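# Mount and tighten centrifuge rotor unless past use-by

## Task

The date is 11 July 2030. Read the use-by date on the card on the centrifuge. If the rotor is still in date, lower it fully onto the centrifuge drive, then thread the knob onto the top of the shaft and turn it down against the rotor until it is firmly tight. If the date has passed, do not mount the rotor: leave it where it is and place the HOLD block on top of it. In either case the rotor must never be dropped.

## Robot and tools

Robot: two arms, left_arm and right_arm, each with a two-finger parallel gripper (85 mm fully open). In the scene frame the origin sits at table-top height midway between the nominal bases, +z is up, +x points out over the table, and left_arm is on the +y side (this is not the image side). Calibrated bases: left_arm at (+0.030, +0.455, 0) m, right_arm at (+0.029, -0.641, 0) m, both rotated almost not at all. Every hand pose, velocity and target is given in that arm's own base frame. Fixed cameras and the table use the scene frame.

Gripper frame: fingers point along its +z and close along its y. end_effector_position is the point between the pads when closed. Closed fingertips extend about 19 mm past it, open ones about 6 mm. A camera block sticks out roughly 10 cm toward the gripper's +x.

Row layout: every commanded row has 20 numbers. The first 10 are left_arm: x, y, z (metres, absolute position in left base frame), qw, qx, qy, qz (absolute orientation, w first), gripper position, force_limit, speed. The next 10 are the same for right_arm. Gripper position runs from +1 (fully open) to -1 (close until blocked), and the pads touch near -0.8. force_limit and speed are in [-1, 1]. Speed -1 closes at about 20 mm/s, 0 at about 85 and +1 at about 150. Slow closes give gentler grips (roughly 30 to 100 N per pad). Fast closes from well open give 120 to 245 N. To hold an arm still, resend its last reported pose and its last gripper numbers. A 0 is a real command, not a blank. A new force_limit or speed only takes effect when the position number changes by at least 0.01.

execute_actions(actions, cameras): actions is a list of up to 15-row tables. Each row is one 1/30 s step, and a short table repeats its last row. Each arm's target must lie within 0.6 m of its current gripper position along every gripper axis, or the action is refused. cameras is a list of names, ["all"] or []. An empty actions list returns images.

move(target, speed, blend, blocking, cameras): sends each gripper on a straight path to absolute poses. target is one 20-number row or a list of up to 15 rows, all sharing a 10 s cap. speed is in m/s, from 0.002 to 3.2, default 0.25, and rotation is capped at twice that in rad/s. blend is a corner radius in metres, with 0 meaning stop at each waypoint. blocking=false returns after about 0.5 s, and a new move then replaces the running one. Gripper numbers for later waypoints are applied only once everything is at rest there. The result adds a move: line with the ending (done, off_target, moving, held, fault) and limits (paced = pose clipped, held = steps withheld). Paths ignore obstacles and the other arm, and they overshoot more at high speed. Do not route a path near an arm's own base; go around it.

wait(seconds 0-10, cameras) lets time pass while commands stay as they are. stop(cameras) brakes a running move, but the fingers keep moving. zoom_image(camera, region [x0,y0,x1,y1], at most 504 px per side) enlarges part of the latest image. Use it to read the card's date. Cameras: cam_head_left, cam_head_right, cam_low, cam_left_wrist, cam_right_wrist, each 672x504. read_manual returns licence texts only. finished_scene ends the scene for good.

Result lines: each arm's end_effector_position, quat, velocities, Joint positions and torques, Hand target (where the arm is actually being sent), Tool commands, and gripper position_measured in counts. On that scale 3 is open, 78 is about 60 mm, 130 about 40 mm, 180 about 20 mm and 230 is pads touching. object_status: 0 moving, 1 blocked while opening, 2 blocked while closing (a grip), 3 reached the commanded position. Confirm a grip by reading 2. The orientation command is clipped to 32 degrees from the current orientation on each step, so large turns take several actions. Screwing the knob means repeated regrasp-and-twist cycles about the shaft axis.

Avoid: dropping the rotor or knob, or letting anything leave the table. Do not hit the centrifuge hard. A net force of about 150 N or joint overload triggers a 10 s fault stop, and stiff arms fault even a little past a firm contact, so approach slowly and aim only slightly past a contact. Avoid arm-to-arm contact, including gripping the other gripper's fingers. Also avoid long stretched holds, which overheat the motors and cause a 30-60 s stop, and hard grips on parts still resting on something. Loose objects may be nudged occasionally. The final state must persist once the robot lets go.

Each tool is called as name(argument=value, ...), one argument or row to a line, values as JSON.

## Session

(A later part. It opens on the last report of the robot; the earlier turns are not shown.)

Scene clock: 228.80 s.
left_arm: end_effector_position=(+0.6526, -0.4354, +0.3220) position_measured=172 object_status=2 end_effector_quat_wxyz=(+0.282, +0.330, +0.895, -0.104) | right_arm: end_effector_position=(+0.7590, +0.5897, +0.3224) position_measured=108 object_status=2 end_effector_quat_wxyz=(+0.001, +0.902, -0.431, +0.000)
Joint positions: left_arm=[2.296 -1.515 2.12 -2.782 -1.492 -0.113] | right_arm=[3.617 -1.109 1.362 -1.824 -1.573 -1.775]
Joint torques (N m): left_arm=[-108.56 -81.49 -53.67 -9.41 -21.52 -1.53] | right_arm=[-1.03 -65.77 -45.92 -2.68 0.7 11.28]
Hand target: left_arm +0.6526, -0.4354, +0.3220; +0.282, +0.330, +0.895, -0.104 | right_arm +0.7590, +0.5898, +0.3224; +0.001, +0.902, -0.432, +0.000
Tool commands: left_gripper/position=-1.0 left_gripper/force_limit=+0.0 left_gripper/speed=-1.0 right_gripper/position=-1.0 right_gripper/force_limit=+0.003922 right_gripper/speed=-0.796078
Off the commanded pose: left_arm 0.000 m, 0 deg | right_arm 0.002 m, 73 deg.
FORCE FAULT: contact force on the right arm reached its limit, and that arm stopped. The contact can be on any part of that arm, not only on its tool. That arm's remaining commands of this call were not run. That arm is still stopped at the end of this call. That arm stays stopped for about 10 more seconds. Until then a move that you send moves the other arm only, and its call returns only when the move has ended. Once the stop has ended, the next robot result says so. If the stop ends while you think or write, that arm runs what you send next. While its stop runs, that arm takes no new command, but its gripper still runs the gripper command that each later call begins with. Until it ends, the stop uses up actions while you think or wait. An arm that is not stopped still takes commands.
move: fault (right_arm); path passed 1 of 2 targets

wait(
  seconds=9.5,
  cameras=["all"],
)

zoom_image(
  camera="cam_right_wrist",
  region=[260, 160, 500, 400],
)

Scene clock: 238.43 s.
left_arm: end_effector_position=(+0.6526, -0.4354, +0.3220) position_measured=172 object_status=2 end_effector_quat_wxyz=(+0.282, +0.330, +0.895, -0.104) | right_arm: end_effector_position=(+0.7590, +0.5897, +0.3224) position_measured=108 object_status=2 end_effector_quat_wxyz=(+0.001, +0.902, -0.431, +0.000)
Joint positions: left_arm=[2.296 -1.515 2.12 -2.782 -1.492 -0.113] | right_arm=[3.617 -1.109 1.362 -1.824 -1.573 -1.775]
Joint torques (N m): left_arm=[-108.49 -87.42 -54.6 -10.28 -21.86 -1.39] | right_arm=[-0.66 -67.04 -45.91 -2.4 0.54 11.23]
Hand target: left_arm +0.6526, -0.4354, +0.3220; +0.282, +0.330, +0.895, -0.104 | right_arm +0.7590, +0.5897, +0.3224; +0.001, +0.902, -0.431, +0.000
Tool commands: left_gripper/position=-1.0 left_gripper/force_limit=+0.0 left_gripper/speed=-1.0 right_gripper/position=-1.0 right_gripper/force_limit=+0.003922 right_gripper/speed=-0.796078
Off the commanded pose: left_arm 0.000 m, 0 deg | right_arm 0.002 m, 73 deg.
FORCE FAULT, CONTINUED: the right arm's stop, for the force fault that an earlier result reported, is over. The rest of the stop counts as 19 of the actions that you can send in this scene. That arm's target is now where it stood when the stop ended, not its last command. That arm accepts commands again.
wait: 9.50 s; at rest by 0.03 s
camera_calibration:
cam_left_wrist: T_world_to_cam=[[0.655784, 0.754743, -0.0176328, -0.0816515], [0.442934, -0.365734, 0.818565, -0.695242], [0.611357, -0.544612, -0.574143, -0.325588], [0, 0, 0, 1]] pos_world=[0.560542, -0.369967, 0.380727]
cam_right_wrist: T_world_to_cam=[[-0.785818, -0.618453, 0.00246774, 0.970207], [-0.583201, 0.742343, 0.329853, -0.0800179], [-0.20583, 0.257765, -0.944029, 0.434912], [0, 0, 0, 1]] pos_world=[0.805258, 0.547322, 0.434569]

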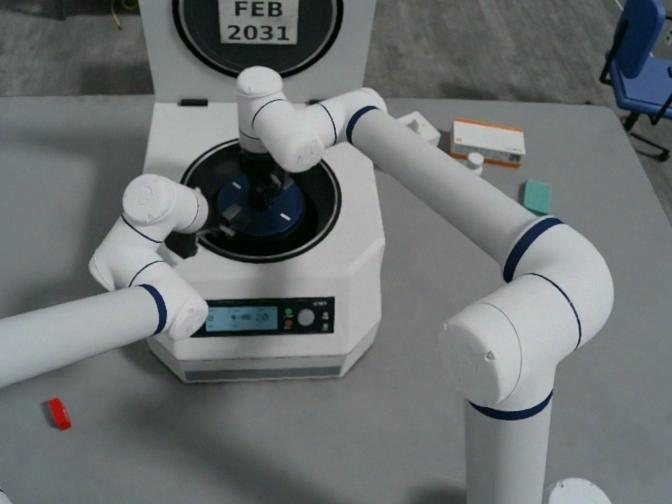

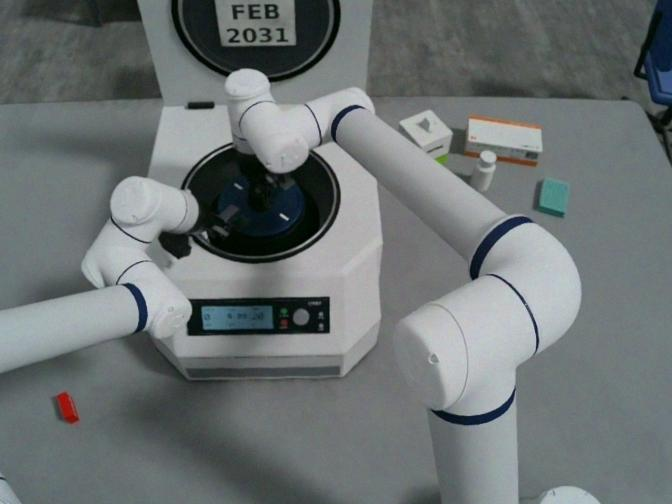

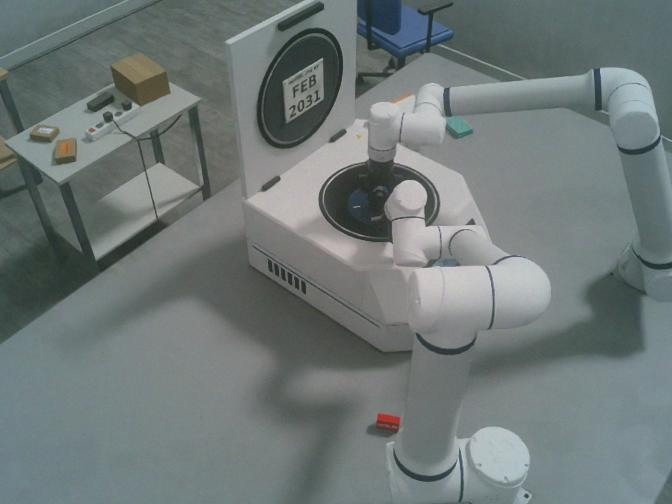

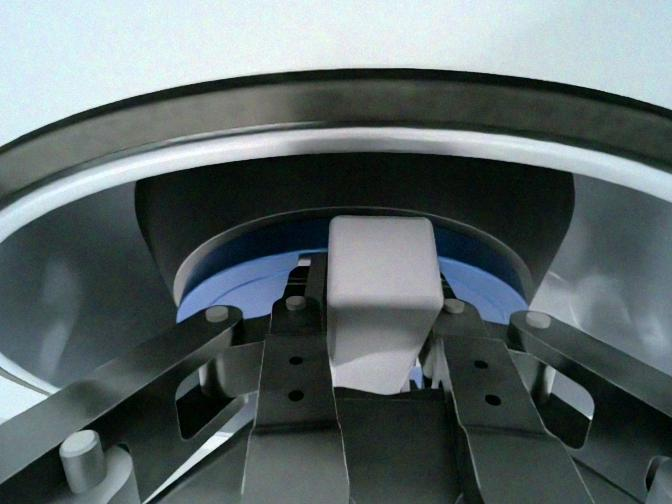

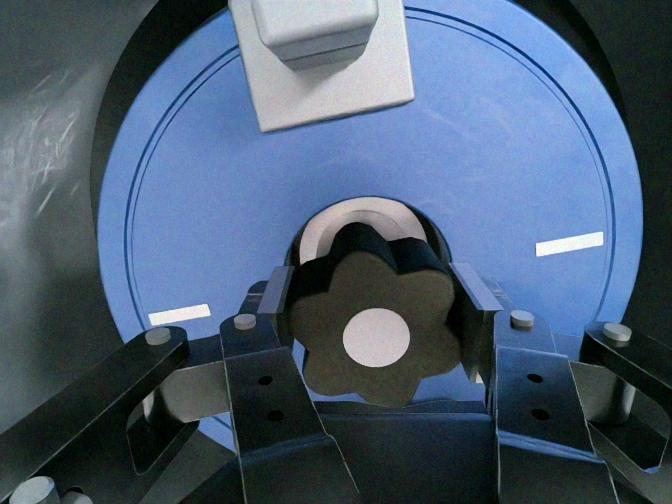

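Scaled by 2.100.

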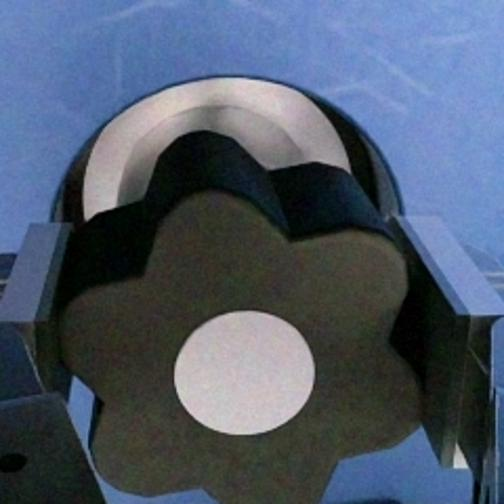

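move(
  target=[
    [0.6526,-0.4354,0.322,0.2821,0.3304,0.8947,-0.1042,-1,0,-1,0.7590,0.5897,0.3224,0.001,0.902,-0.431,0,0.5,0,-0.6],
    [0.6526,-0.4354,0.322,0.2821,0.3304,0.8947,-0.1042,-1,0,-1,0.7584,0.5919,0.40,0,0.9478,-0.3190,0,0.5,0,-0.6],
  ],
  speed=0.2,
  cameras=["cam_right_wrist","cam_left_wrist","cam_head_left"],
)

zoom_image(
  camera="cam_right_wrist",
  region=[290, 160, 450, 320],
)

zoom_image(
  camera="cam_head_left",
  region=[210, 150, 310, 250],
)

Scene clock: 240.93 s.
left_arm: end_effector_position=(+0.6526, -0.4354, +0.3220) position_measured=172 object_status=2 end_effector_quat_wxyz=(+0.282, +0.330, +0.895, -0.104) | right_arm: end_effector_position=(+0.7584, +0.5919, +0.3999) position_measured=66 object_status=3 end_effector_quat_wxyz=(+0.000, +0.948, -0.319, +0.000)
Joint positions: left_arm=[2.296 -1.515 2.12 -2.782 -1.492 -0.113] | right_arm=[3.619 -1.132 1.259 -1.698 -1.571 -2.015]
Joint torques (N m): left_arm=[12.48 -87.8 -36.92 -2.29 0.81 3.57] | right_arm=[13.65 -75.29 -52.3 -1.06 2.2 -3.7]
Hand target: left_arm +0.6526, -0.4354, +0.3220; +0.282, +0.330, +0.895, -0.104 | right_arm +0.7584, +0.5919, +0.4000; +0.000, +0.948, -0.319, +0.000
Off the commanded pose: left_arm 0.000 m, 0 deg | right_arm 0.000 m, 0 deg.
move: done
camera_calibration:
cam_left_wrist: T_world_to_cam=[[0.655784, 0.754743, -0.0176328, -0.0816515], [0.442934, -0.365734, 0.818565, -0.695242], [0.611357, -0.544612, -0.574143, -0.325588], [0, 0, 0, 1]] pos_world=[0.560542, -0.369967, 0.380727]
cam_right_wrist: T_world_to_cam=[[-0.614818, -0.788668, 0.00125398, 0.942393], [-0.743822, 0.580385, 0.331485, 0.109501], [-0.262159, 0.20287, -0.94346, 0.582372], [0, 0, 0, 1]] pos_world=[0.813523, 0.561537, 0.511964]
Images, in order (width x height): cam_head_left 672x504, cam_left_wrist 672x504, cam_right_wrist 672x504.

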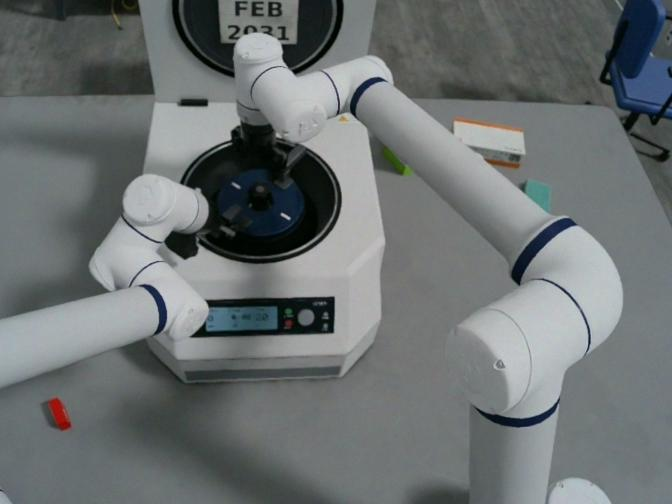

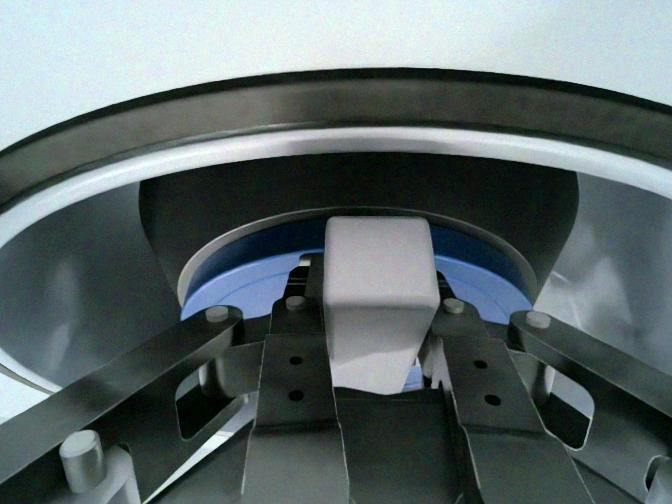

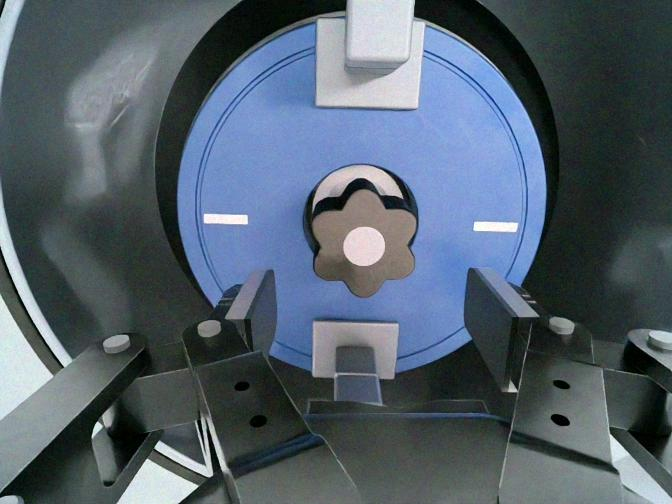

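Scaled by 3.150.

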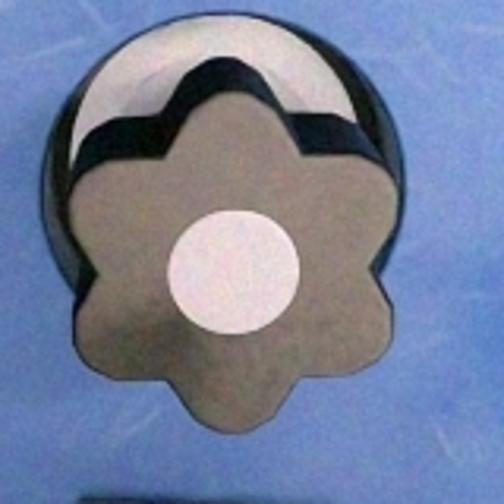

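Scaled by 5.040.

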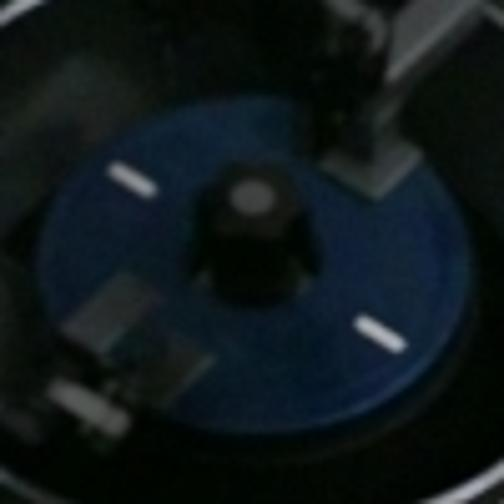

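move(
  target=[
    [0.6526,-0.4354,0.322,0.2821,0.3304,0.8947,-0.1042,-1,0,-1,0.757,0.52,0.45,-0.1,0.80,-0.58,-0.1,0.5,0,-0.6],
    [0.6526,-0.4354,0.322,0.2821,0.3304,0.8947,-0.1042,-1,0,-1,0.7535,0.4185,0.458,-0.2014,0.676,-0.68,-0.2002,0.5,0,-0.6],
  ],
  speed=0.35,
  blend=[0.03,0],
  cameras=["cam_right_wrist"],
)

zoom_image(
  camera="cam_right_wrist",
  region=[300, 180, 420, 300],
)

Scene clock: 243.80 s.
left_arm: end_effector_position=(+0.6526, -0.4354, +0.3220) position_measured=172 object_status=2 end_effector_quat_wxyz=(+0.282, +0.330, +0.895, -0.104) | right_arm: end_effector_position=(+0.7535, +0.4186, +0.4580) position_measured=66 object_status=3 end_effector_quat_wxyz=(-0.201, +0.676, -0.680, -0.200)
Joint positions: left_arm=[2.296 -1.515 2.12 -2.782 -1.492 -0.113] | right_arm=[3.259 -1.403 1.611 -1.858 -1 -1.425]
Joint torques (N m): left_arm=[10.11 -90.02 -36.79 -2.55 0.47 3.43] | right_arm=[-15.83 -55.28 -39.04 -4.07 3.66 2.78]
Hand target: left_arm +0.6526, -0.4354, +0.3220; +0.282, +0.330, +0.895, -0.104 | right_arm +0.7535, +0.4185, +0.4580; -0.201, +0.676, -0.680, -0.200
Off the commanded pose: left_arm 0.000 m, 0 deg | right_arm 0.000 m, 0 deg.
move: done
camera_calibration:
cam_right_wrist: T_world_to_cam=[[-0.999848, 0.0155354, 0.0078716, 0.75314], [0.0157235, 0.610874, 0.791571, -0.608583], [0.00748884, 0.791575, -0.611026, 0.069186], [0, 0, 0, 1]] pos_world=[0.762076, 0.305301, 0.518083]
Images, in order (width x height): cam_right_wrist 672x504.

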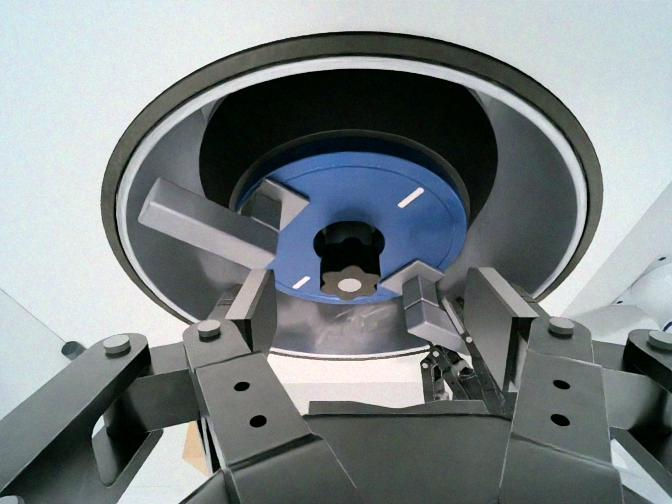

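Scaled by 4.200.

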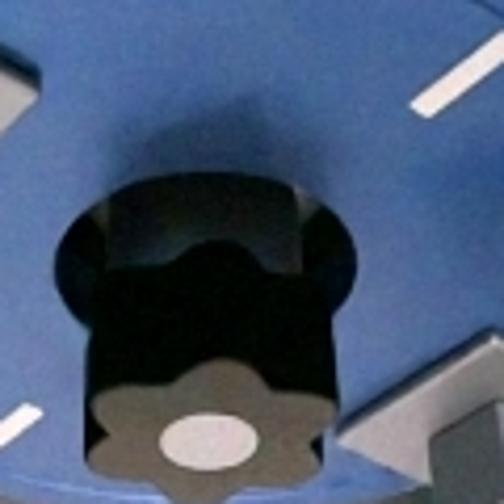

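move(
  target=[
    [0.6526,-0.4354,0.322,0.2821,0.3304,0.8947,-0.1042,-1,0,-1,0.757,0.52,0.45,-0.1,0.76,-0.63,-0.1,0.5,0,-0.6],
    [0.6526,-0.4354,0.322,0.2821,0.3304,0.8947,-0.1042,-1,0,-1,0.7584,0.5919,0.40,0,0.8329,-0.5534,0,0.5,0,-0.6],
  ],
  speed=0.35,
  blend=[0.03,0],
  cameras=["cam_right_wrist"],
)

zoom_image(
  camera="cam_right_wrist",
  region=[295, 150, 435, 290],
)

zoom_image(
  camera="cam_right_wrist",
  region=[300, 155, 380, 235],
)

Scene clock: 246.40 s.
left_arm: end_effector_position=(+0.6526, -0.4354, +0.3220) position_measured=172 object_status=2 end_effector_quat_wxyz=(+0.282, +0.330, +0.895, -0.104) | right_arm: end_effector_position=(+0.7584, +0.5918, +0.4000) position_measured=66 object_status=3 end_effector_quat_wxyz=(+0.000, +0.833, -0.553, +0.000)
Joint positions: left_arm=[2.296 -1.515 2.12 -2.782 -1.492 -0.113] | right_arm=[3.619 -1.132 1.259 -1.698 -1.571 -1.492]
Joint torques (N m): left_arm=[10.9 -92.01 -36.32 -2.38 0.19 3.57] | right_arm=[10.1 -53.54 -53.8 -1.07 -2.16 -3.63]
Hand target: left_arm +0.6526, -0.4354, +0.3220; +0.282, +0.330, +0.895, -0.104 | right_arm +0.7584, +0.5919, +0.4000; +0.000, +0.833, -0.553, +0.000
Off the commanded pose: left_arm 0.000 m, 0 deg | right_arm 0.000 m, 0 deg.
move: done
camera_calibration:
cam_right_wrist: T_world_to_cam=[[-0.926743, -0.375693, 0.0011871, 0.934551], [-0.354056, 0.874418, 0.331718, -0.360245], [-0.125662, 0.306997, -0.943378, 0.417302], [0, 0, 0, 1]] pos_world=[0.790981, 0.537999, 0.512064]
Images, in order (width x height): cam_right_wrist 672x504.

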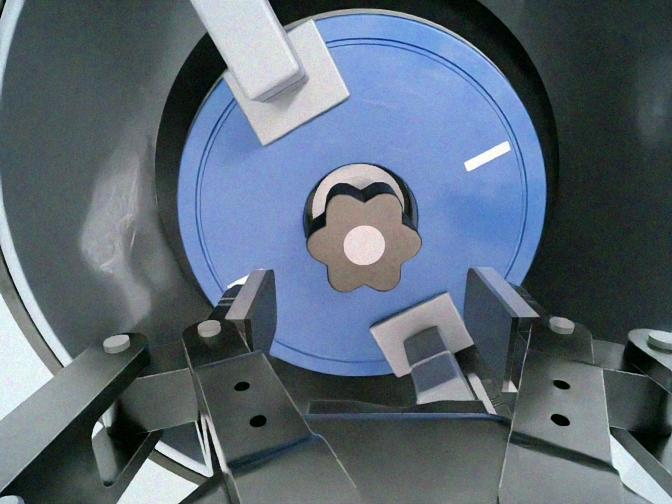

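Scaled by 3.600.

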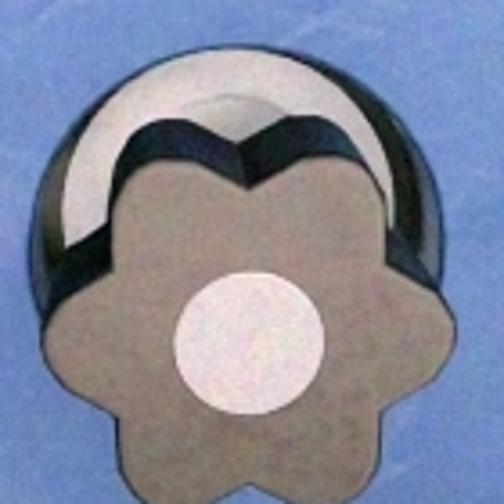

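Scaled by 6.300.

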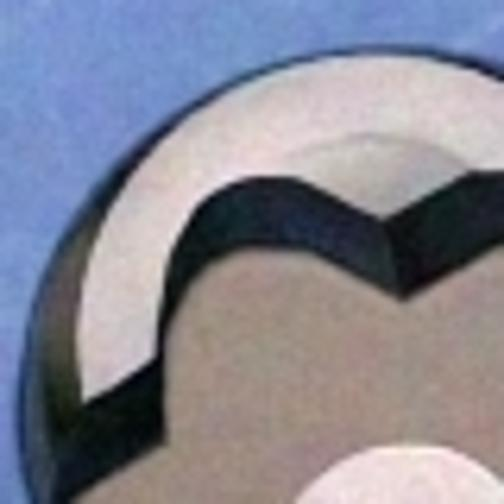

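move(
  target=[
    [0.6526,-0.4354,0.322,0.2821,0.3304,0.8947,-0.1042,-1,0,-1,0.7582,0.5921,0.3230,0,0.9478,-0.3190,0,0.5,0,-0.6],
    [0.6526,-0.4354,0.322,0.2821,0.3304,0.8947,-0.1042,-1,0,-1,0.7582,0.5921,0.3230,0,0.9478,-0.3190,0,-1,0.4,-1],
    [0.6526,-0.4354,0.322,0.2821,0.3304,0.8947,-0.1042,-1,0,-1,0.7582,0.5921,0.3230,0,0.9232,-0.3843,0,-1,0.4,-1],
  ],
  speed=[0.12,0.1,0.05],
  cameras=["cam_right_wrist"],
)

Scene clock: 252.50 s.
left_arm: end_effector_position=(+0.6526, -0.4354, +0.3220) position_measured=172 object_status=2 end_effector_quat_wxyz=(+0.282, +0.330, +0.895, -0.104) | right_arm: end_effector_position=(+0.7583, +0.5920, +0.3230) position_measured=110 object_status=2 end_effector_quat_wxyz=(+0.000, +0.923, -0.384, +0.000)
Joint positions: left_arm=[2.296 -1.515 2.12 -2.782 -1.492 -0.113] | right_arm=[3.619 -1.108 1.36 -1.823 -1.571 -1.875]
Joint torques (N m): left_arm=[-105.38 -94.11 -44.15 -6.25 -21.68 0.01] | right_arm=[61.12 -26.72 -46.06 -8.81 15.56 17.24]
Hand target: left_arm +0.6526, -0.4354, +0.3220; +0.282, +0.330, +0.895, -0.104 | right_arm +0.7582, +0.5921, +0.3230; +0.000, +0.923, -0.384, +0.000
Off the commanded pose: left_arm 0.000 m, 0 deg | right_arm 0.000 m, 0 deg.
move: done
camera_calibration:
cam_right_wrist: T_world_to_cam=[[-0.718352, -0.695679, 0.00124694, 0.966003], [-0.656086, 0.678062, 0.331334, 0.0105357], [-0.231347, 0.237196, -0.943513, 0.466088], [0, 0, 0, 1]] pos_world=[0.80867, 0.55433, 0.435065]
Images, in order (width x height): cam_right_wrist 672x504.

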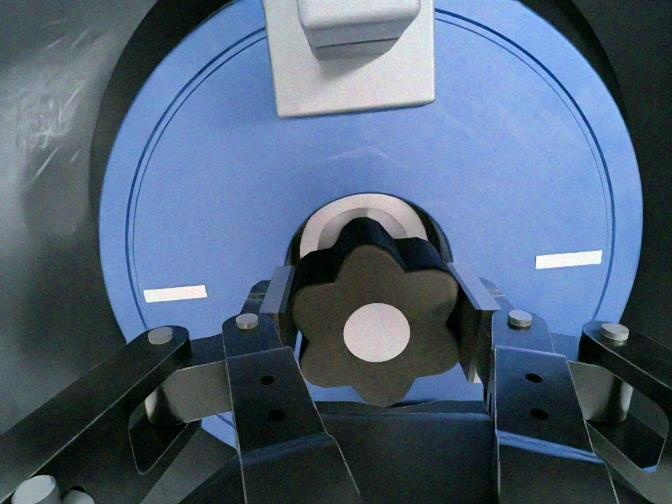

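move(
  target=[
    [0.6526,-0.4354,0.322,0.2821,0.3304,0.8947,-0.1042,-1,0,-1,0.7582,0.5921,0.3230,0,0.9232,-0.3843,0,0.5,0.4,-0.8],
    [0.6526,-0.4354,0.322,0.2821,0.3304,0.8947,-0.1042,1,0,-0.8,0.7582,0.5921,0.46,0,0.9232,-0.3843,0,0.5,0.4,-0.8],
    [0.5926,-0.3808,0.4193,0.2821,0.3304,0.8947,-0.1042,1,0,-0.8,0.72,0.53,0.48,0,0.9232,-0.3843,0,0.5,0.4,-0.8],
  ],
  speed=[0.1,0.15,0.15],
  cameras=["cam_left_wrist","cam_right_wrist","cam_head_left"],
)

zoom_image(
  camera="cam_head_left",
  region=[170, 130, 350, 270],
)

Scene clock: 258.60 s.
left_arm: end_effector_position=(+0.5927, -0.3808, +0.4192) position_measured=3 object_status=3 end_effector_quat_wxyz=(+0.282, +0.330, +0.895, -0.104) | right_arm: end_effector_position=(+0.7200, +0.5300, +0.4800) position_measured=66 object_status=3 end_effector_quat_wxyz=(+0.000, +0.923, -0.384, +0.000)
Joint positions: left_arm=[2.28 -1.745 2.139 -2.57 -1.482 -0.127] | right_arm=[3.576 -1.261 1.297 -1.608 -1.571 -1.918]
Joint torques (N m): left_arm=[-14.99 -76.69 -61.16 -2.23 1.6 -1.92] | right_arm=[-15.05 -64.79 -38.6 -3.99 0 -3.14]
Hand target: left_arm +0.5926, -0.3808, +0.4193; +0.282, +0.330, +0.895, -0.104 | right_arm +0.7200, +0.5300, +0.4800; +0.000, +0.923, -0.384, +0.000
Off the commanded pose: left_arm 0.000 m, 0 deg | right_arm 0.000 m, 0 deg.
move: done
camera_calibration:
cam_left_wrist: T_world_to_cam=[[0.655784, 0.754743, -0.0176328, -0.081865], [0.442934, -0.365734, 0.818565, -0.728305], [0.611357, -0.544612, -0.574143, -0.203425], [0, 0, 0, 1]] pos_world=[0.500642, -0.315367, 0.477927]
cam_right_wrist: T_world_to_cam=[[-0.718443, -0.695584, 0.00129571, 0.895229], [-0.655954, 0.678128, 0.331461, -0.0247167], [-0.231438, 0.237286, -0.943468, 0.620087], [0, 0, 0, 1]] pos_world=[0.77047, 0.49233, 0.592064]
Images, in order (width x height): cam_head_left 672x504, cam_left_wrist 672x504, cam_right_wrist 672x504.

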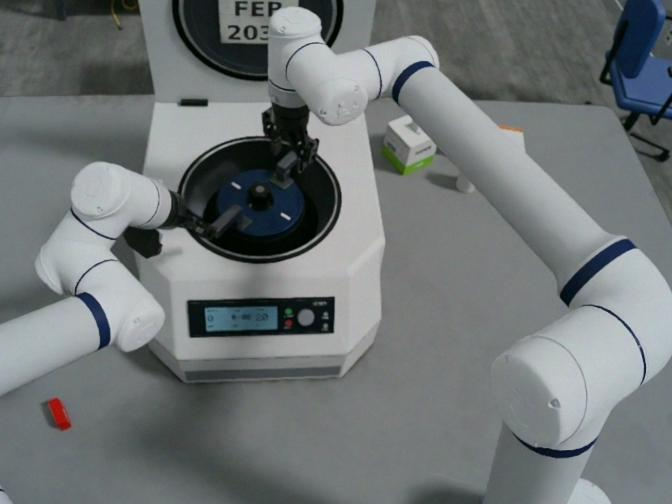

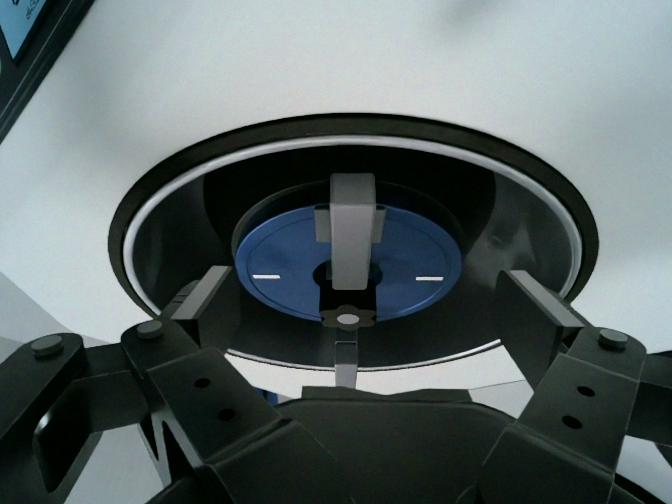

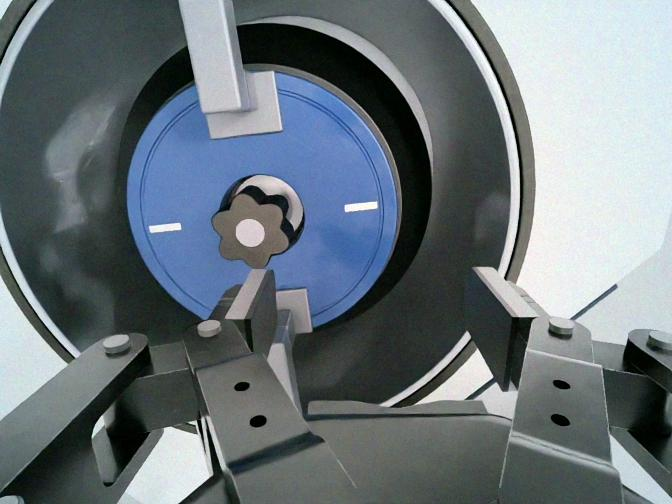

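Scaled by 2.800.

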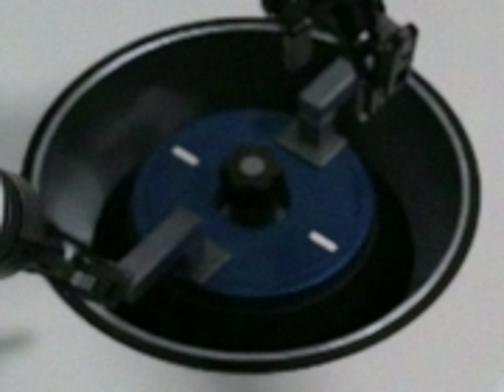

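finished_scene(
)

The scene is finished: the task was done.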